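# Bend a rod into a standing arch in sockets

## Task

Shape the rod into an arch standing upright, with one of its ends seated in each of the two sockets on the board; it must remain that way once the robot has let go.

## Robot and tools

Robot: two arms, left_arm and right_arm, each a six-joint arm with a two-finger parallel gripper and a wrist camera. left_arm's base is near (-0.010, +0.367, +0.041) m and right_arm's near (-0.001, -0.258, +0.046) m. A camera stand sits behind them. Cameras: cam_head_left, cam_head_right, cam_high, cam_low, cam_left_wrist, cam_right_wrist, all 896x504.

Frames: the scene frame has its origin at table-top height, halfway between the nominal bases; +z is up, +x points out over the table, +y is toward left_arm. Arm names do not match image left/right. Printed hand positions (end_effector_position, metres) and orientations (end_effector_quat_wxyz) are in the scene frame and may be off by a few cm, more at long reach. On a gripper, the fingers point along its +z and open and close along its y; end_effector_position is the point between the pads, about 1 cm behind the tips. Offsets, by contrast, are along each Hand target's own axes.

execute_actions(actions, cameras): actions is a list of actions; each action is a table of up to 15 rows, one row per 1/30 s step; a shorter table repeats its last row up to step 15. Every row is one list of 14 numbers in [-1, 1] covering both arms: left_arm dx, dy, dz, rx, ry, rz, opening, then the same seven for right_arm. The six pose numbers are an offset from that arm's Hand target as it stood when the action began, in that target's own axes; each row counts from that same start, not from the row before, but the next action starts from the new Hand target, so sending an offset twice moves twice. Scale: 1.0 = 0.6 m or 180 degrees; rx, ry, rz form one rotation vector. Opening is absolute: +1 fully open (0.093 m), -1 closed. To leave an arm alone send zeros in its six pose numbers, but always send the opening you want kept (0 is a real command, half open). Images return only for an empty actions list or when cameras names them ("all", a list of names; an unknown name invalidates the call).

move(target, speed, blend, opening_speed, grip_force, blocking, cameras): target is one 14-number row as above, or a list of up to 15 such rows; every row is an offset from the same starting Hand targets, not from the previous row. Grippers travel in straight lines and turn the short way. speed is path top speed in m/s, 0.002 to 2.9 (default 0.25), turning at up to twice that in rad/s; one value or one per target. blend, in m, rounds corners of a list (0 = stop at each). opening_speed (0.2 or more, per second on the -1..+1 scale) ramps finger changes. grip_force is a per-pad limit in N, 10 to 50, one value or one per arm; it persists, and lower values close slowly. blocking=false returns after about 0.5 s while the move continues. All paths finish together, capped at 10 s. Result adds a move: line giving the ending (done, off_target, moving, held, fault) and limits (paced = pose clipped, held = steps withheld). Moves ignore obstacles and the other arm.

wait(seconds 0 to 3600) lets time run with no new command; stop() brakes a running move; zoom_image(camera, region [x0, y0, x1, y1] in pixels, at most 504x504) enlarges the latest image of a camera; read_manual gives licence text; finished_scene(scene 1 to 3) ends the scene irreversibly. Scene 1 is practice; after ending it make no further call in that reply.

Results: Hand target is the last commanded pose after clipping; the next offsets count from it. The gripper often rests short of it; resend the gap as an offset. Tool commands lists present commands. grip_measured is the finger motor position on the -1..+1 scale. Joint positions per arm end with the finger opening in metres. Joint velocities may say within noise. Joint torques are noisy and offset. Motor temperatures: MOTOR HOT at 75 °C, a fault folding the arm at 90 °C, collapse at 100 °C; holding loads or stretching out heats motors.

Gripping: pads meet near -0.94; an object of width w mm sits at about -0.94 + 0.0208 w. Command at least 0.41 below that reading for a full-force grip; just below it for a light grip. Keep sending the closing value to hold; release with a value well above the width reading.

Cautions: orientation commands are clipped to within 40 degrees of the current one per step. Arms sag and tilt under weight and friction, and tiny moves may not happen or go astray; check pose after each move. Avoid paths passing near an arm's own base (the elbow can whip round). Fast moves overshoot and hit harder; targets far past contact press harder. To end a push, command back past the gripper. The clearance check does not stop grippers or wrist cameras colliding; any real hit between arms can fail the scene, as can closing on the other arm's fingers. Avoid strain on camera cables, drops, releasing moving parts, slams and hard pushes; nothing may fall or be left off the table. Loose objects may get occasional small nudges. Thinking time lets the scene run; the robot holds its last command.

Each tool is called as name(argument=value, ...), one argument or row to a line, values as JSON.

## Session

execute_actions(
  actions=[],
)

Scene clock: 0.00 s.
left_arm: end_effector_position=(+0.3610, +0.3736, +0.0989) grip_measured=+1.000 end_effector_quat_wxyz=(+0.524, -0.014, +0.852, +0.016) | right_arm: end_effector_position=(+0.3773, -0.3000, +0.1329) grip_measured=+1.000 end_effector_quat_wxyz=(+0.589, +0.092, +0.802, -0.015)
Joint positions: left_arm=[0.001 1.553 0.331 0.754 -0.042 -0.008 0.093] | right_arm=[-0.101 1.575 0.301 0.964 0.047 0.105 0.093]
Joint velocities: within noise
Joint torques (N m): no reading
Motor temperatures (°C): left_arm=[31 35 38 33 28 30 29] | right_arm=[29 34 35 35 30 31 29]
Heat: left arm: 38 °C; right arm: 35 °C.
Hand target: left_arm +0.3667, +0.3736, +0.1100; +0.540, -0.014, +0.842, +0.016 | right_arm +0.3812, -0.3004, +0.1425; +0.602, +0.092, +0.793, -0.014
Tool commands: left_gripper/opening=+1.0 right_gripper/opening=+1.0

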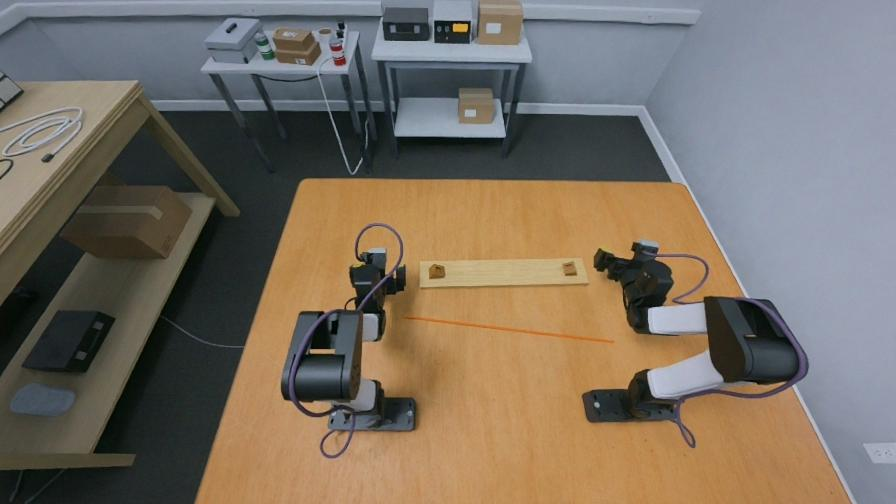

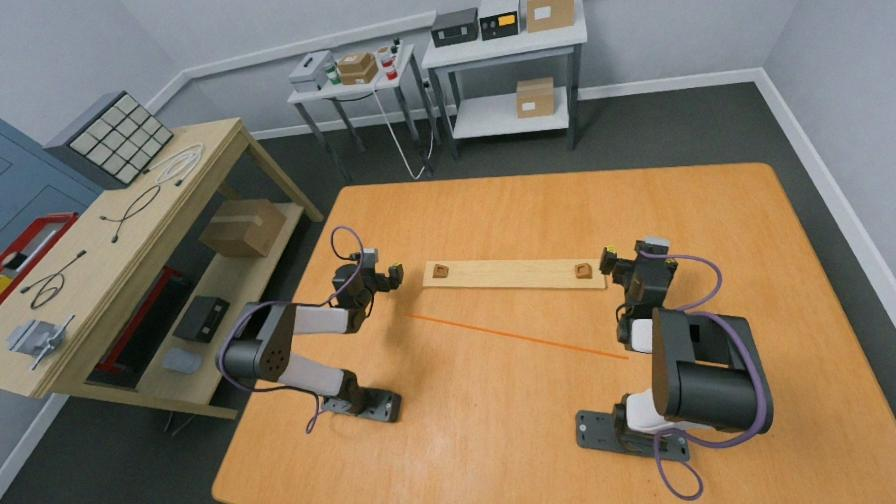

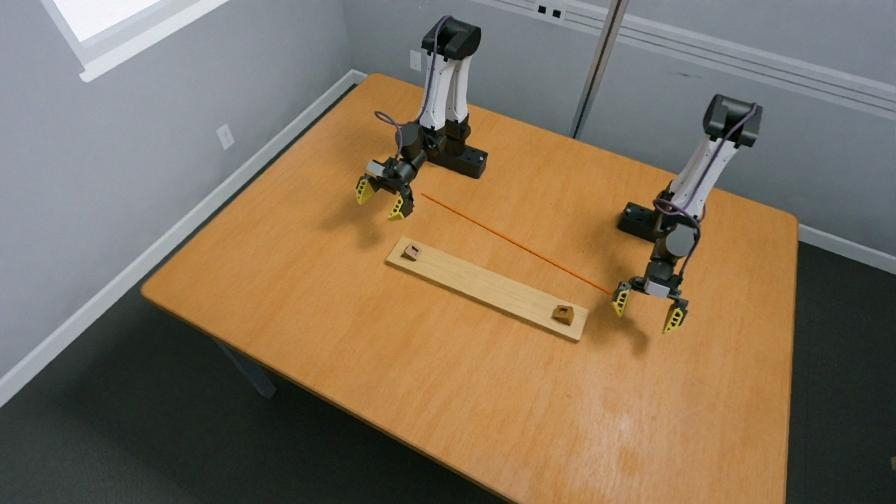

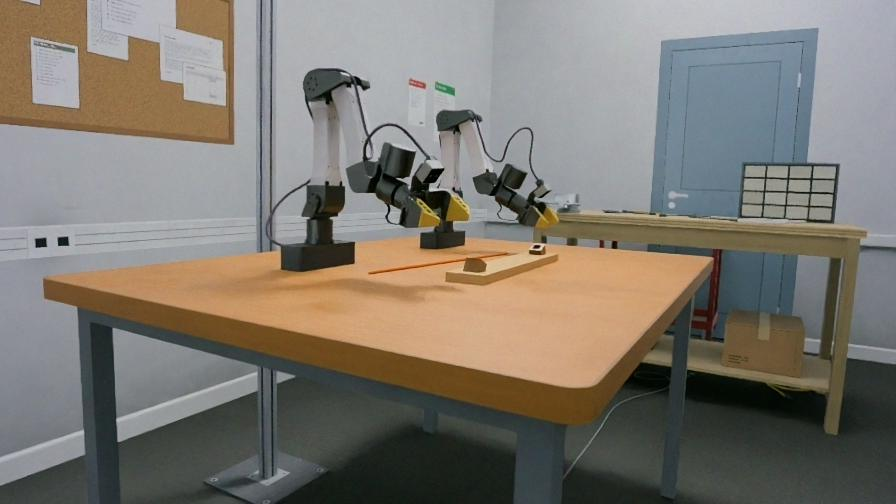

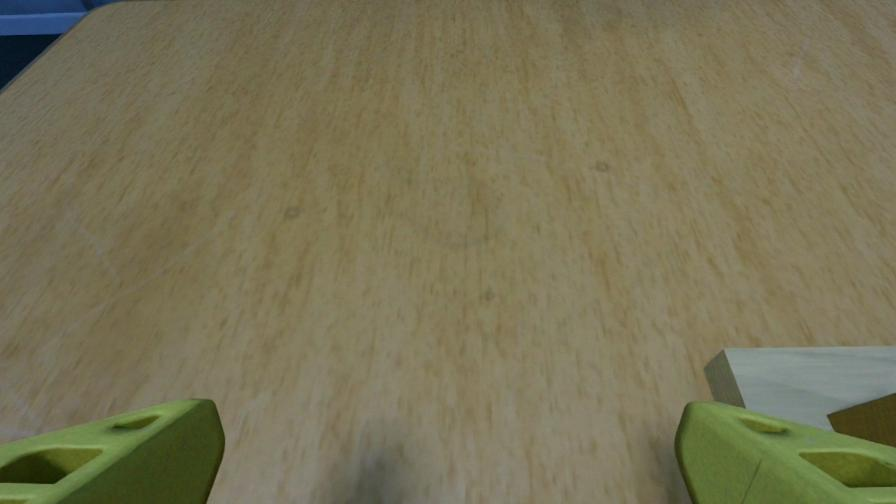

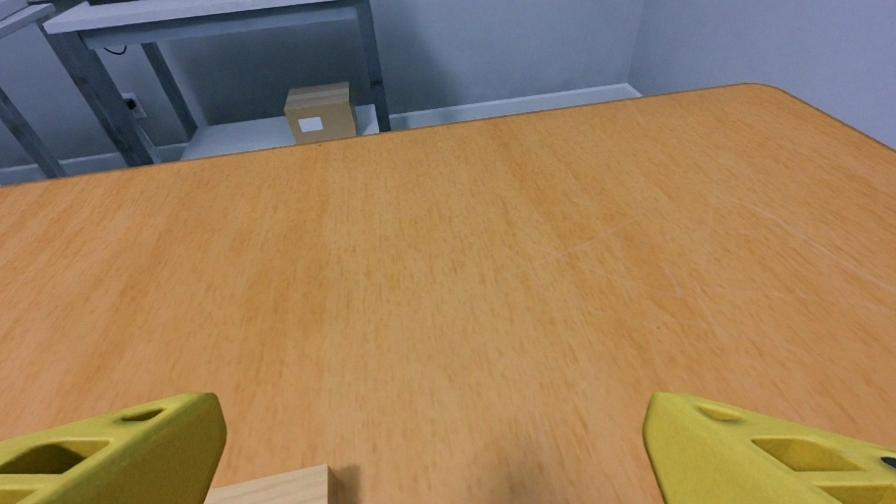

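zoom_image(
  camera="cam_high",
  region=[380, 180, 640, 350],
)

zoom_image(
  camera="cam_head_right",
  region=[390, 240, 650, 380],
)

zoom_image(
  camera="cam_low",
  region=[360, 180, 580, 300],
)

zoom_image(
  camera="cam_head_left",
  region=[380, 230, 640, 370],
)

Scaled by 1.938 from the camera's image (finer frame: 1280x720).

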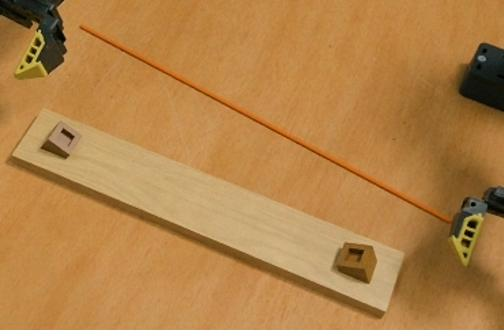

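Scaled by 1.938 from the camera's image (finer frame: 1280x720).

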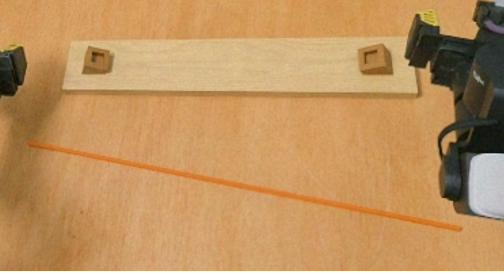

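Scaled by 2.291 from the camera's image (finer frame: 1280x720).

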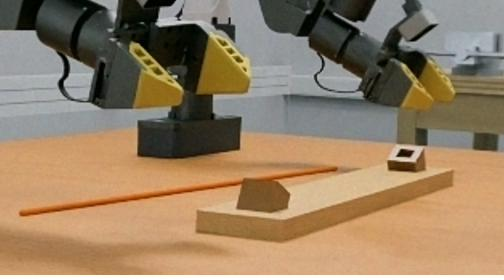

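Scaled by 1.938 from the camera's image (finer frame: 1280x720).

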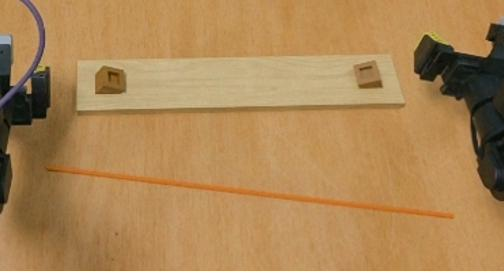

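move(
  target=[-0.0678,-0.1808,-0.2172,0.292,0.275,0.4493,1.0,0.0035,0.0910,-0.3317,-0.336,0.3208,-0.4828,1.0],
  cameras=["all"],
)

Scene clock: 72.67 s.
left_arm: end_effector_position=(+0.2640, +0.2620, +0.1925) grip_measured=+1.000 end_effector_quat_wxyz=(-0.008, +0.701, +0.713, -0.008) | right_arm: end_effector_position=(+0.1971, -0.2205, +0.1927) grip_measured=+1.000 end_effector_quat_wxyz=(+0.001, +0.700, -0.715, -0.006)
Joint positions: left_arm=[-0.358 1.675 1.507 -1.425 0.008 1.193 0.093] | right_arm=[0.168 1.312 1.153 -1.42 -0.008 -1.37 0.093]
Joint torques (N m): left_arm=[-0.65 -5.72 8.46 0.27 -0.06 0.24] | right_arm=[0.2 -2.65 7.88 0.34 -0.06 -0.16]
Motor temperatures (°C): left_arm=[31 38 42 41 28 30 29] | right_arm=[29 36 39 51 30 31 29]
Heat: left arm: 42 °C; right arm: 51 °C.
Hand target: left_arm +0.2698, +0.2600, +0.2001; +0.000, +0.707, +0.707, -0.001 | right_arm +0.2001, -0.2200, +0.2000; +0.001, +0.707, -0.707, +0.001
Off the commanded pose: left_arm 0.010 m, 2 deg | right_arm 0.008 m, 1 deg.
move: done

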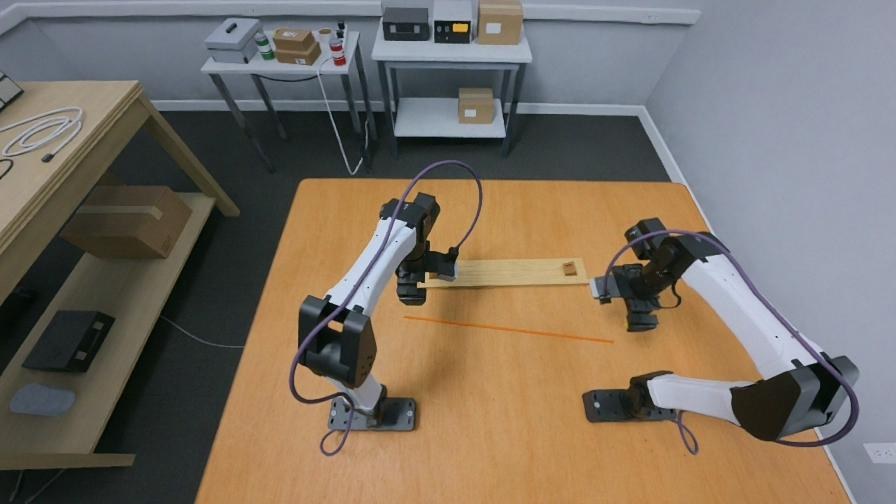

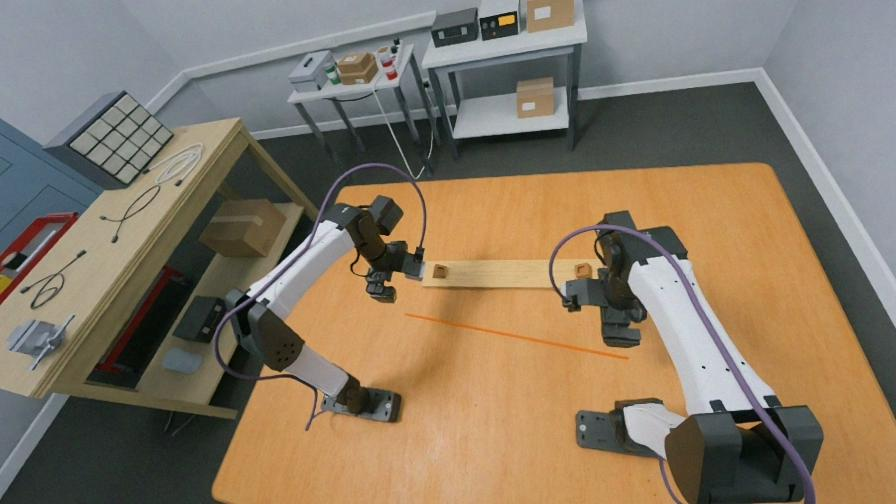

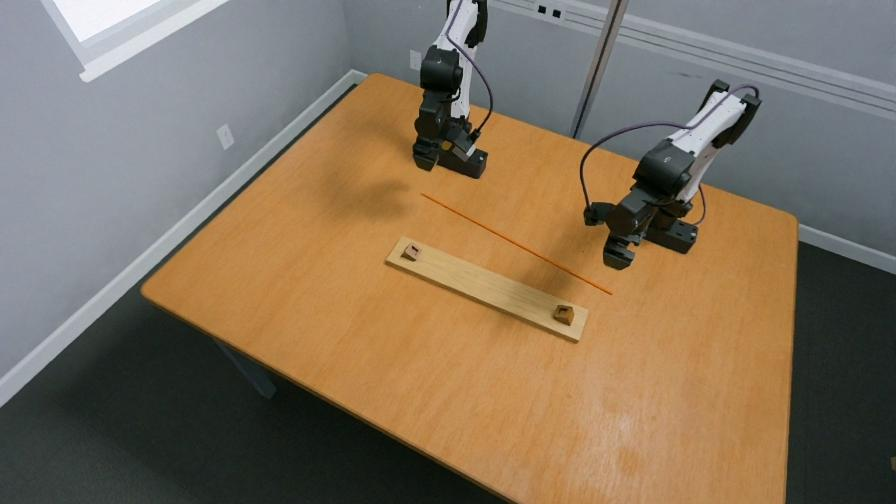

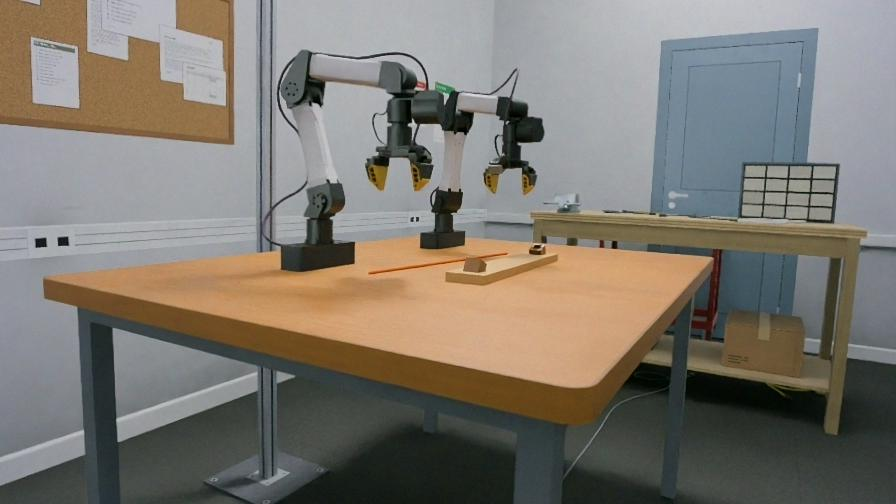

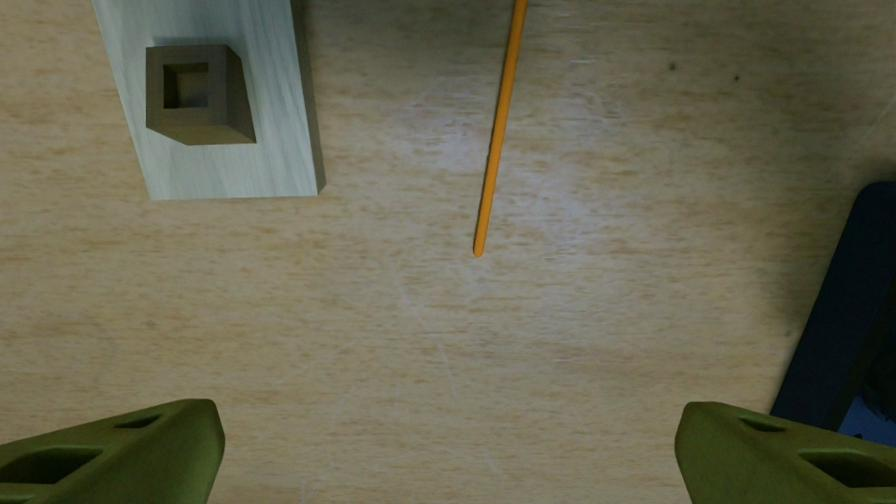

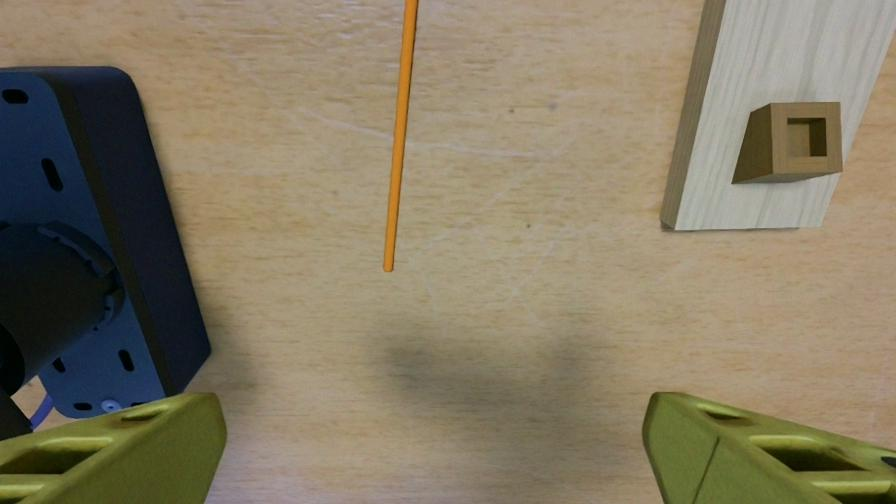

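zoom_image(
  camera="cam_left_wrist",
  region=[80, 0, 340, 220],
)

zoom_image(
  camera="cam_right_wrist",
  region=[640, 50, 896, 260],
)

Scaled by 1.938 from the camera's image (finer frame: 1280x720).

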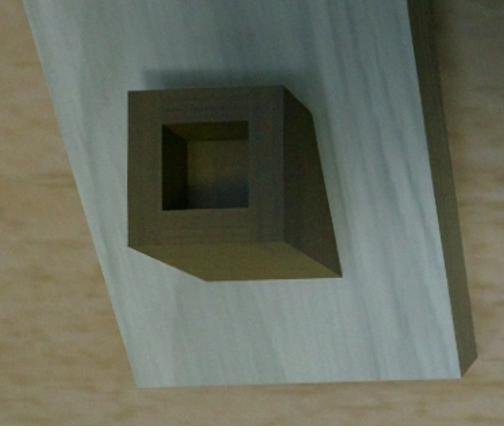

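Scaled by 1.969 from the camera's image (finer frame: 1280x720).

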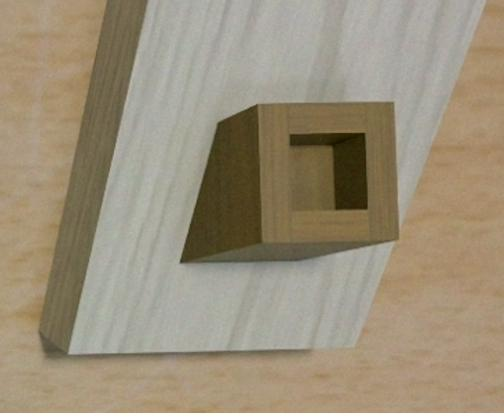

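zoom_image(
  camera="cam_low",
  region=[430, 225, 580, 300],
)

zoom_image(
  camera="cam_high",
  region=[380, 230, 440, 275],
)

zoom_image(
  camera="cam_high",
  region=[530, 290, 600, 345],
)

Scaled by 3.360 from the camera's image (finer frame: 1280x720).

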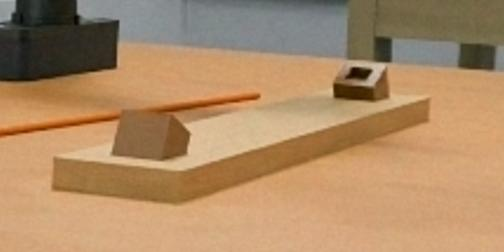

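Scaled by 8.400 from the camera's image (finer frame: 1280x720).

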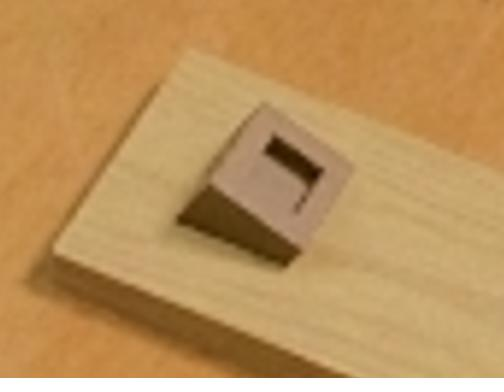

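Scaled by 7.200 from the camera's image (finer frame: 1280x720).

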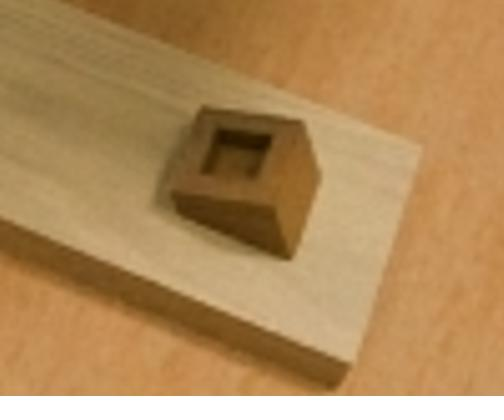

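move(
  target=[-0.0058,-0.0417,0.25,0,0,0.046,1.0,0.0142,0.05,0.25,0,0,0.046,1.0],
  cameras=["cam_head_left","cam_left_wrist","cam_right_wrist"],
)

Scene clock: 125.87 s.
left_arm: end_effector_position=(+0.2442, +0.2570, +0.0529) grip_measured=+1.000 end_effector_quat_wxyz=(-0.002, +0.751, +0.661, -0.003) | right_arm: end_effector_position=(+0.1694, -0.2258, +0.0540) grip_measured=+1.000 end_effector_quat_wxyz=(+0.000, -0.661, +0.750, +0.004)
Joint positions: left_arm=[-0.403 1.712 0.975 -0.841 0.005 1.294 0.093] | right_arm=[0.168 1.309 0.582 -0.847 -0.007 -1.265 0.093]
Joint torques (N m): left_arm=[-0.62 -5.81 4.26 0.55 -0.04 0.26] | right_arm=[-1.26 -2.28 3.81 0.68 -0.04 0.05]
Motor temperatures (°C): left_arm=[30 38 47 34 27 29 29] | right_arm=[28 34 45 39 30 31 29]
Heat: left arm: 47 °C; right arm: 45 °C.
Hand target: left_arm +0.2446, +0.2564, +0.0502; +0.000, +0.756, +0.654, -0.001 | right_arm +0.1700, -0.2288, +0.0500; -0.001, -0.654, +0.756, -0.001
Off the commanded pose: left_arm 0.003 m, 1 deg | right_arm 0.005 m, 1 deg.
move: done

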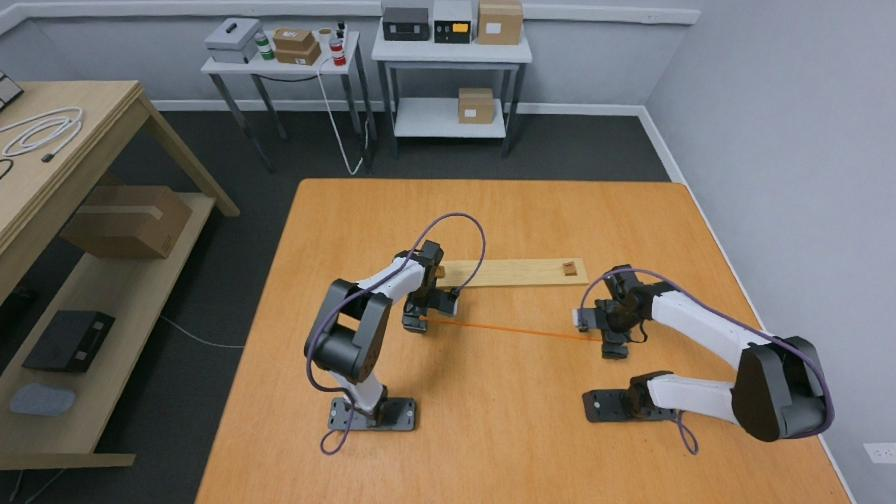

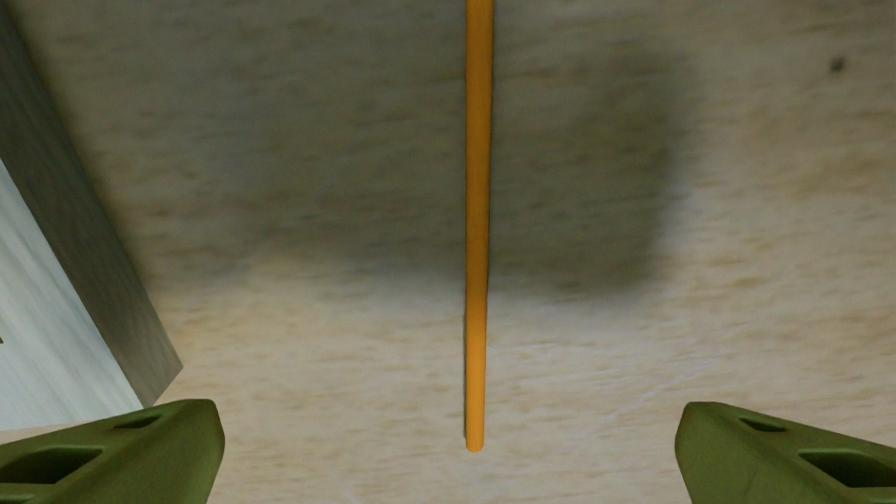

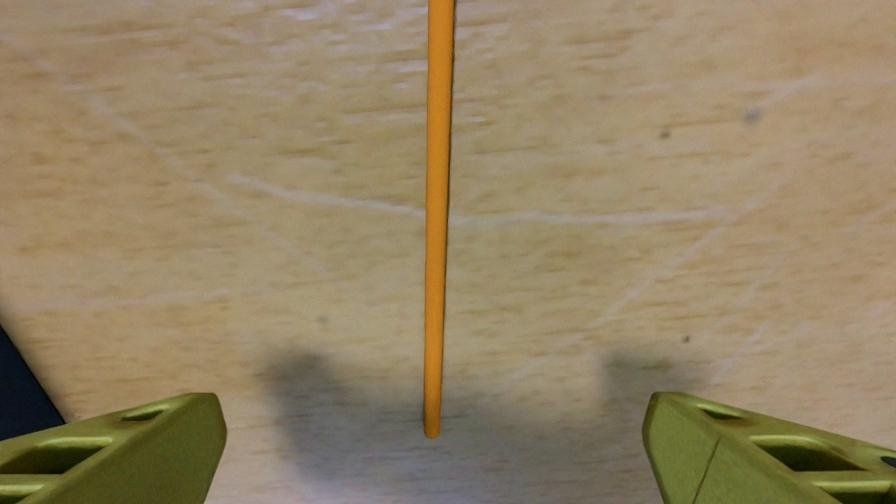

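move(
  target=[0.003,-0.015,0.0633,0,0,0,1.0,0.0,0.008,0.0633,0,0,0,1.0],
  speed=0.1,
  cameras=["cam_low","cam_left_wrist","cam_right_wrist"],
)

Scene clock: 137.53 s.
left_arm: end_effector_position=(+0.2355, +0.2607, +0.0145) grip_measured=+1.000 end_effector_quat_wxyz=(-0.003, +0.751, +0.661, -0.004) | right_arm: end_effector_position=(+0.1638, -0.2268, +0.0147) grip_measured=+1.000 end_effector_quat_wxyz=(-0.002, -0.658, +0.753, +0.005)
Joint positions: left_arm=[-0.403 1.768 0.86 -0.672 0.005 1.294 0.093] | right_arm=[0.168 1.41 0.467 -0.637 -0.007 -1.257 0.093]
Joint torques (N m): left_arm=[-0.88 -5.78 3.95 0.54 -0.03 0.22] | right_arm=[-0.55 -2.48 3.58 0.77 -0.05 0.05]
Heat: left arm: 45 °C; right arm: 43 °C.
Hand target: left_arm +0.2359, +0.2595, +0.0122; +0.000, +0.757, +0.654, -0.001 | right_arm +0.1652, -0.2281, +0.0120; -0.001, -0.654, +0.756, +0.000
Off the commanded pose: left_arm 0.003 m, 1 deg | right_arm 0.003 m, 1 deg.
move: done

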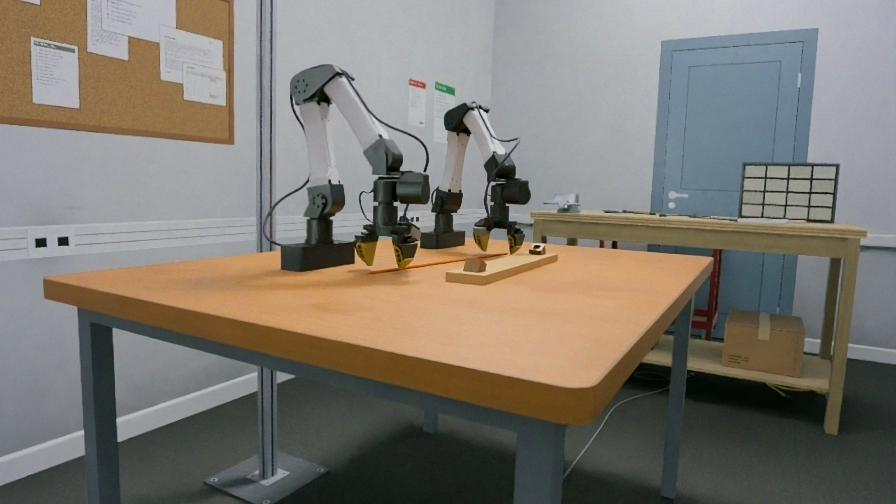

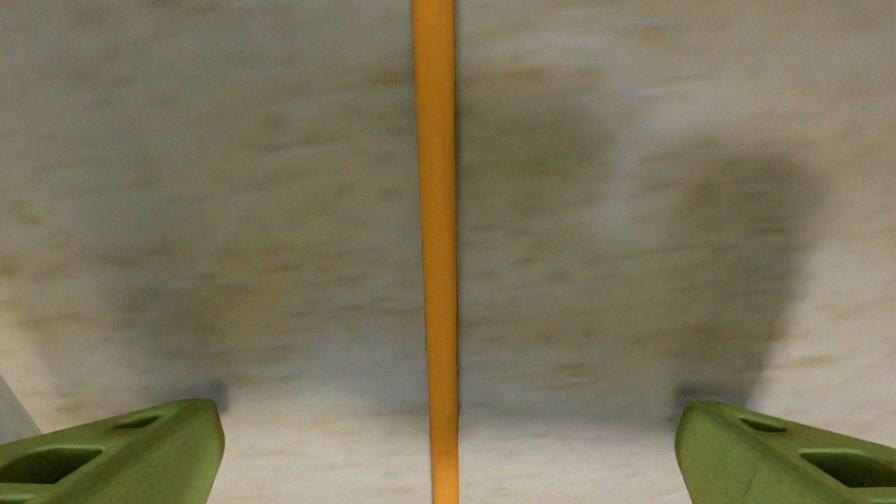

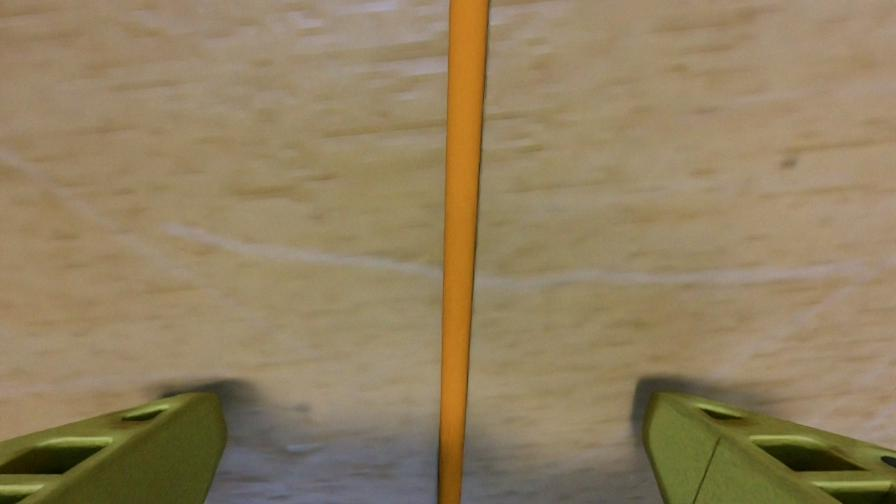

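move(
  target=[
    [0.0,0,0.006,0,0,0,1.0,0.0,0,0.006,0,0,0,1.0],
    [0.0,0,0.006,0,0,0,-1.0,0.0,0,0.006,0,0,0,-1.0],
  ],
  speed=0.1,
  opening_speed=1.5,
  cameras=["cam_low","cam_left_wrist","cam_right_wrist"],
)

Scene clock: 150.40 s.
left_arm: end_effector_position=(+0.2382, +0.2597, +0.0124) grip_measured=-0.987 end_effector_quat_wxyz=(+0.001, +0.751, +0.661, -0.002) | right_arm: end_effector_position=(+0.1667, -0.2272, +0.0110) grip_measured=-0.983 end_effector_quat_wxyz=(+0.001, -0.658, +0.753, +0.000)
Joint positions: left_arm=[-0.403 1.776 0.86 -0.655 0.004 1.294 0] | right_arm=[0.168 1.424 0.459 -0.603 -0.001 -1.256 0]
Joint torques (N m): left_arm=[-0.87 -5.72 3.49 0.55 -0.02 0.22] | right_arm=[-0.54 -2.55 3.56 0.64 -0.1 0.04]
Heat: left arm: 43 °C; right arm: 41 °C.
Hand target: left_arm +0.2359, +0.2595, +0.0085; +0.000, +0.757, +0.654, -0.001 | right_arm +0.1653, -0.2281, +0.0084; +0.000, -0.654, +0.756, +0.000
Off the commanded pose: left_arm 0.005 m, 1 deg | right_arm 0.003 m, 1 deg.
move: done

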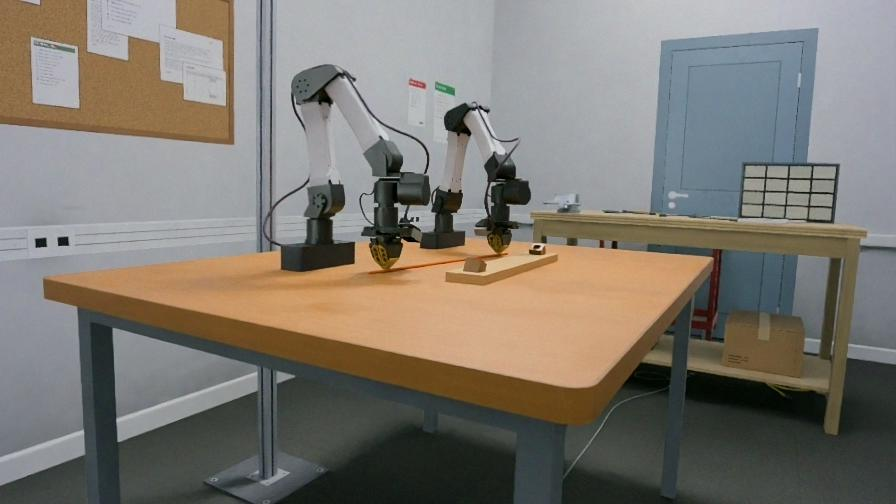

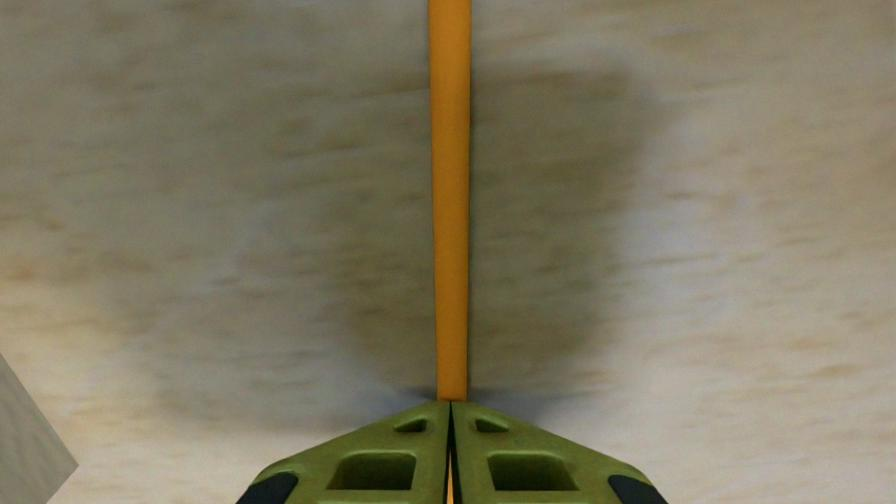

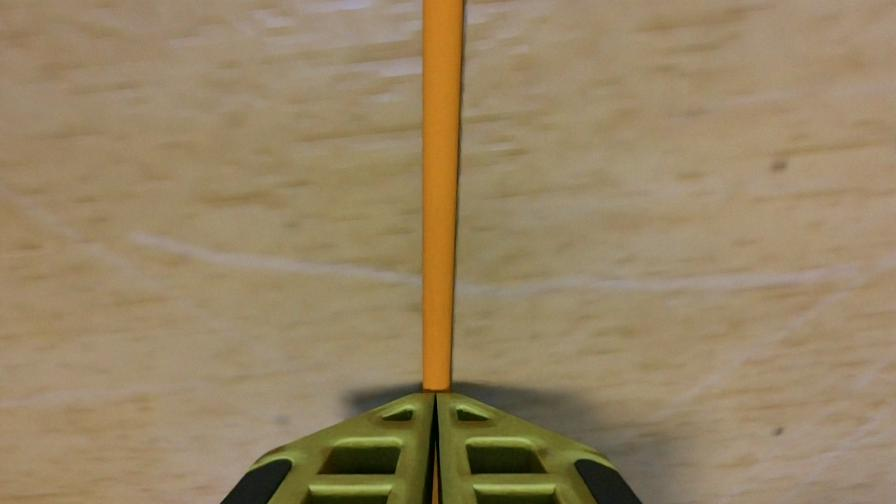

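move(
  target=[
    [0.0,0,0.0,0,0,0,-0.5,0.0,0,0.0,0,0,0,-0.5],
    [0.0,0,0.012,0,0,0,-0.5,0.0,0,0.012,0,0,0,-0.5],
  ],
  speed=0.05,
  opening_speed=1.5,
  cameras=["cam_left_wrist","cam_right_wrist"],
)

Scene clock: 164.03 s.
left_arm: end_effector_position=(+0.2373, +0.2599, +0.0070) grip_measured=-0.502 end_effector_quat_wxyz=(+0.000, +0.751, +0.660, -0.002) | right_arm: end_effector_position=(+0.1632, -0.2279, +0.0053) grip_measured=-0.502 end_effector_quat_wxyz=(-0.006, -0.658, +0.753, +0.004)
Joint positions: left_arm=[-0.403 1.789 0.85 -0.633 0.004 1.294 0.021] | right_arm=[0.168 1.448 0.447 -0.584 -0.001 -1.256 0.021]
Joint torques (N m): left_arm=[-0.77 -5.15 3.38 0.66 -0.02 0.22] | right_arm=[-0.55 -1.99 3.18 0.83 -0.1 0.03]
Motor temperatures (°C): left_arm=[30 39 42 33 27 29 29] | right_arm=[28 34 40 38 30 31 29]
Heat: left arm: 42 °C; right arm: 40 °C.
Hand target: left_arm +0.2359, +0.2595, +0.0014; +0.000, +0.756, +0.654, -0.001 | right_arm +0.1652, -0.2282, +0.0012; -0.001, -0.654, +0.756, -0.001
Off the commanded pose: left_arm 0.006 m, 1 deg | right_arm 0.005 m, 1 deg.
move: done

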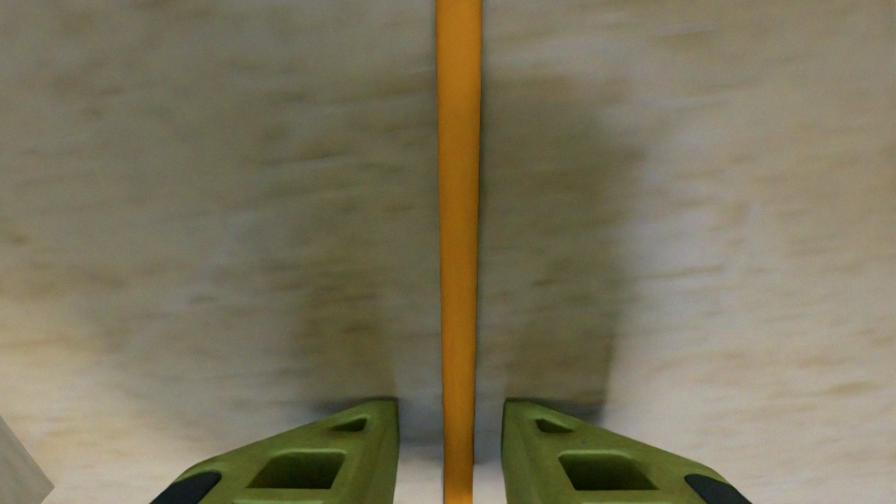

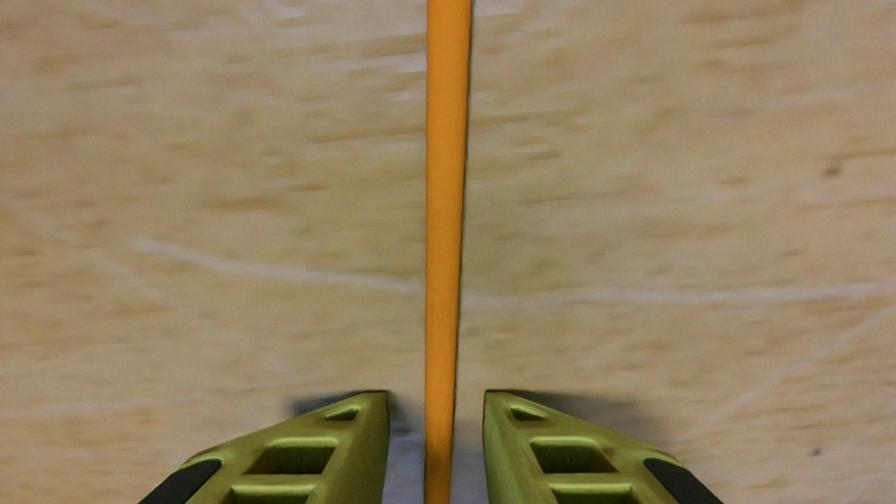

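move(
  target=[0.0,0,0.0,0,0,0,-1.0,0.0,0,0.0,0,0,0,-1.0],
  speed=0.05,
  opening_speed=1,
  cameras=["cam_left_wrist","cam_right_wrist"],
)

Scene clock: 168.57 s.
left_arm: end_effector_position=(+0.2354, +0.2604, +0.0070) grip_measured=-0.972 end_effector_quat_wxyz=(-0.004, +0.751, +0.660, -0.004) | right_arm: end_effector_position=(+0.1618, -0.2281, +0.0054) grip_measured=-0.974 end_effector_quat_wxyz=(-0.008, -0.658, +0.753, +0.006)
Joint positions: left_arm=[-0.405 1.789 0.85 -0.641 0.004 1.294 0] | right_arm=[0.168 1.448 0.447 -0.589 -0.002 -1.256 0]
Joint torques (N m): left_arm=[-0.69 -5.19 3.28 0.71 -0.03 0.22] | right_arm=[-0.54 -2.24 3.11 0.86 -0.1 0.04]
Heat: left arm: 42 °C; right arm: 40 °C.
Hand target: left_arm +0.2360, +0.2594, +0.0014; +0.000, +0.757, +0.654, -0.001 | right_arm +0.1652, -0.2281, +0.0012; -0.001, -0.654, +0.756, +0.000
Off the commanded pose: left_arm 0.006 m, 1 deg | right_arm 0.005 m, 1 deg.
move: done

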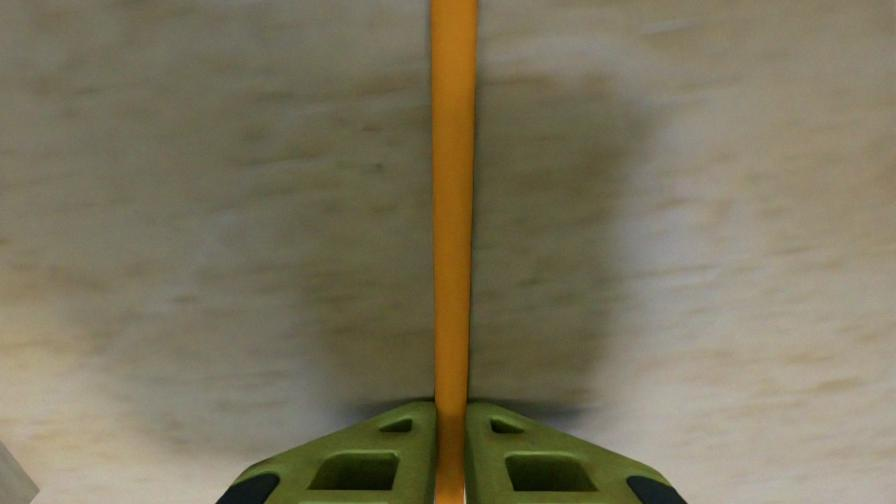

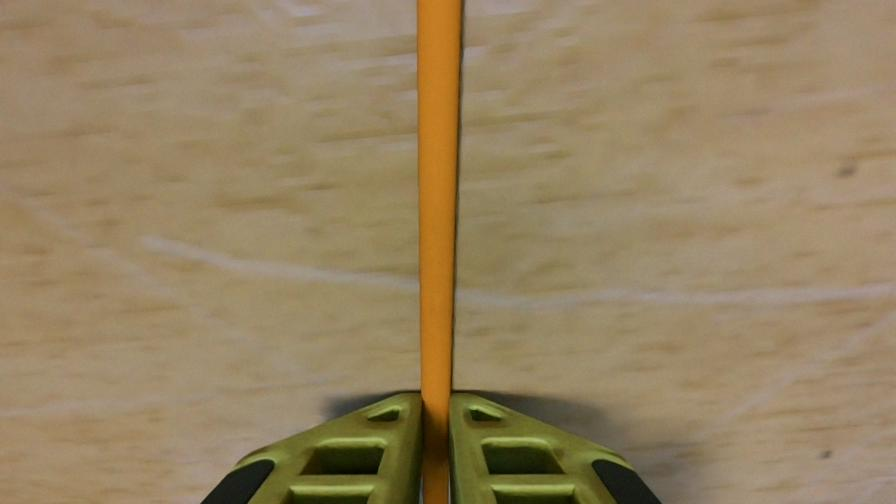

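move(
  target=[0.0,0,-0.3,0,0,0,-1.0,0.0,0,-0.3,0,0,0,-1.0],
  speed=0.2,
  cameras=["all"],
)

Scene clock: 174.07 s.
left_arm: end_effector_position=(+0.2330, +0.2603, +0.1691) grip_measured=-0.976 end_effector_quat_wxyz=(-0.012, +0.752, +0.659, -0.010) | right_arm: end_effector_position=(+0.1649, -0.2281, +0.1723) grip_measured=-0.974 end_effector_quat_wxyz=(-0.006, -0.658, +0.753, +0.003)
Joint positions: left_arm=[-0.406 1.574 1.308 -1.335 0.007 1.294 0] | right_arm=[0.168 1.182 0.985 -1.387 0.002 -1.256 0]
Joint torques (N m): left_arm=[-0.42 -6.76 8.13 0.11 -0.06 0.23] | right_arm=[-0.44 -2.86 7.65 0.21 -0.1 0.05]
Heat: left arm: 42 °C; right arm: 40 °C.
Hand target: left_arm +0.2361, +0.2597, +0.1815; +0.000, +0.757, +0.654, -0.001 | right_arm +0.1653, -0.2278, +0.1812; -0.001, -0.654, +0.756, +0.000
Off the commanded pose: left_arm 0.013 m, 2 deg | right_arm 0.009 m, 1 deg.
move: off_target (left_arm)

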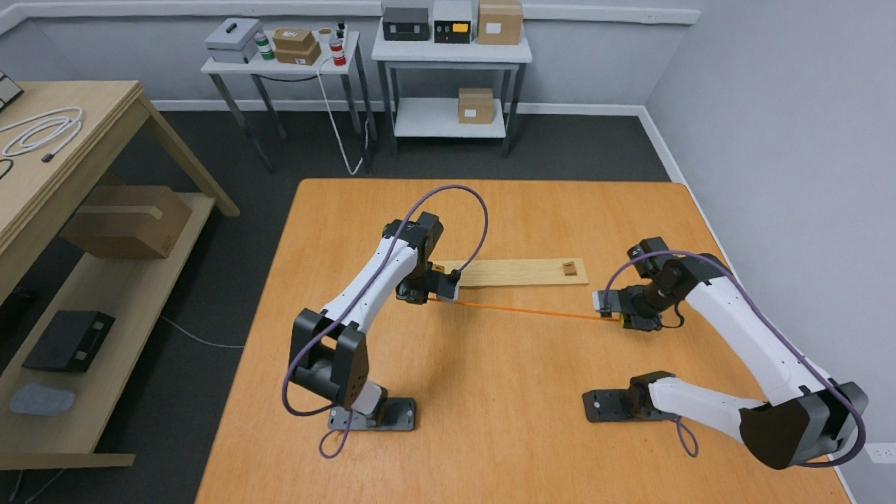

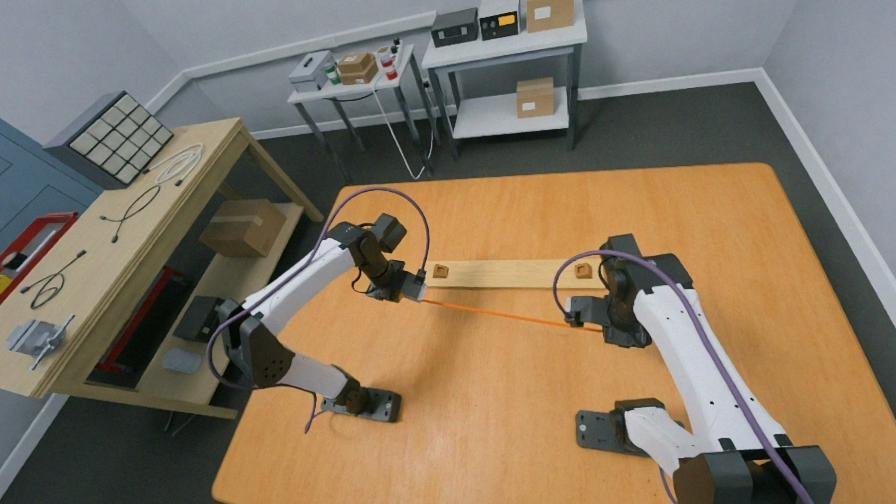

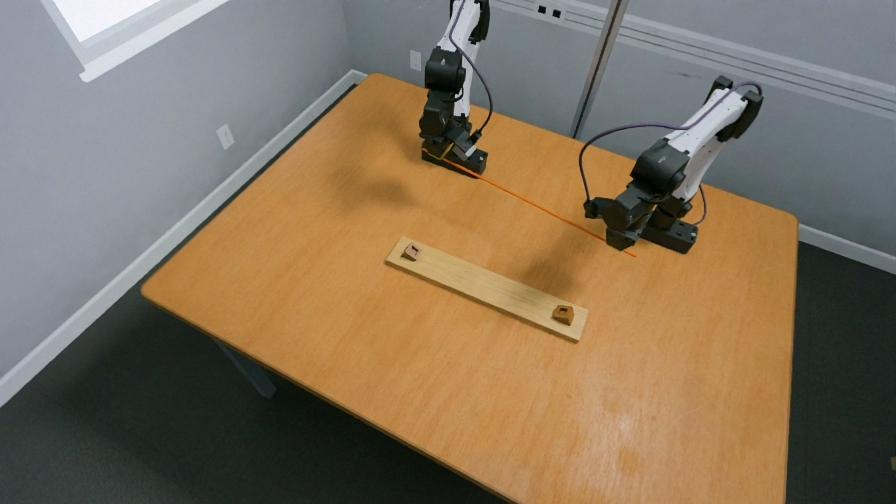

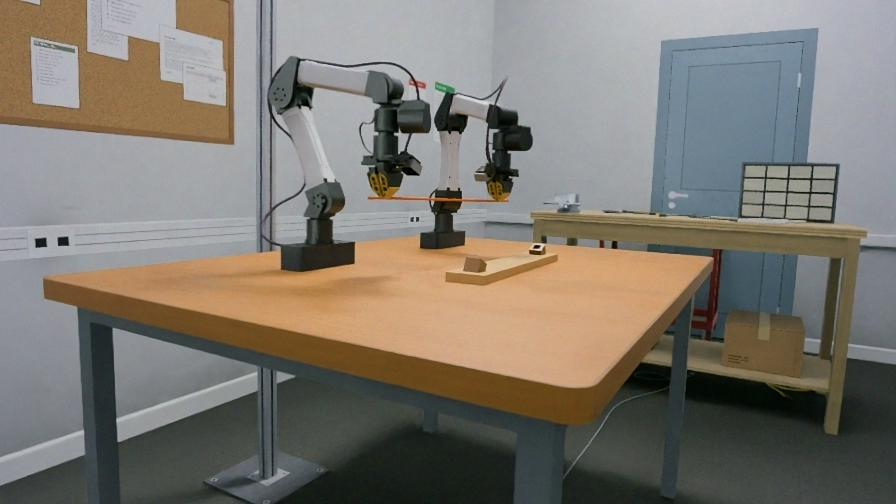

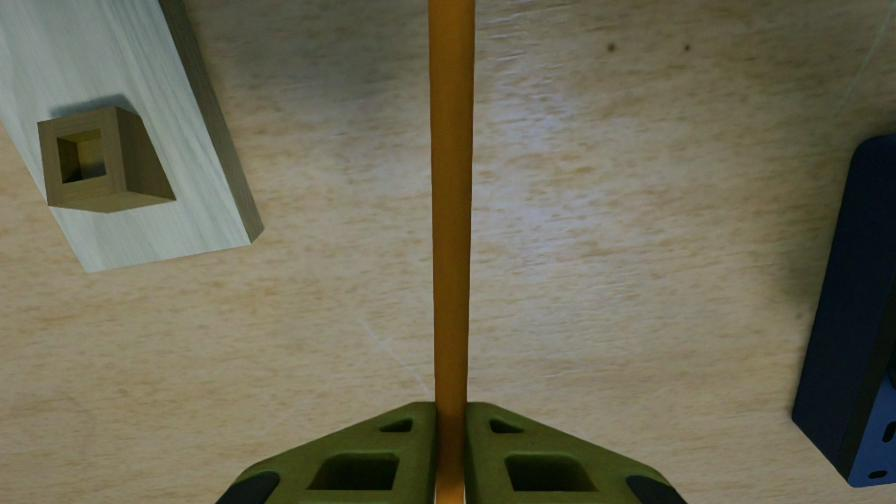

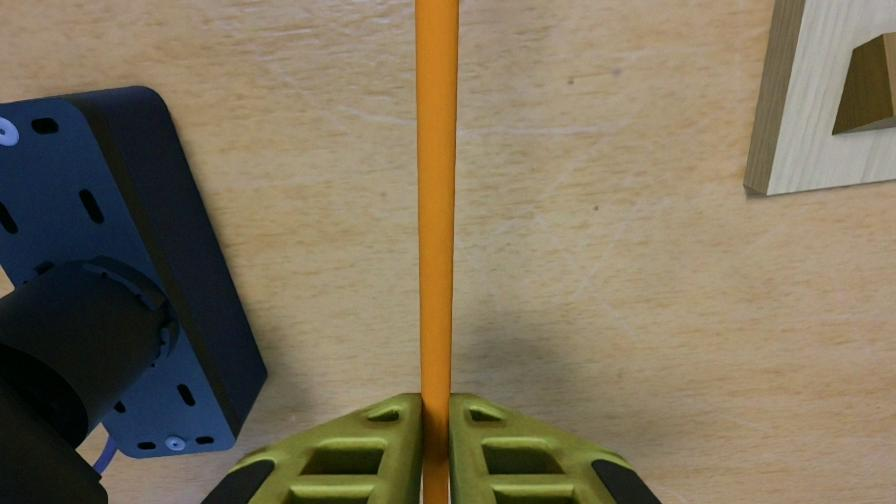

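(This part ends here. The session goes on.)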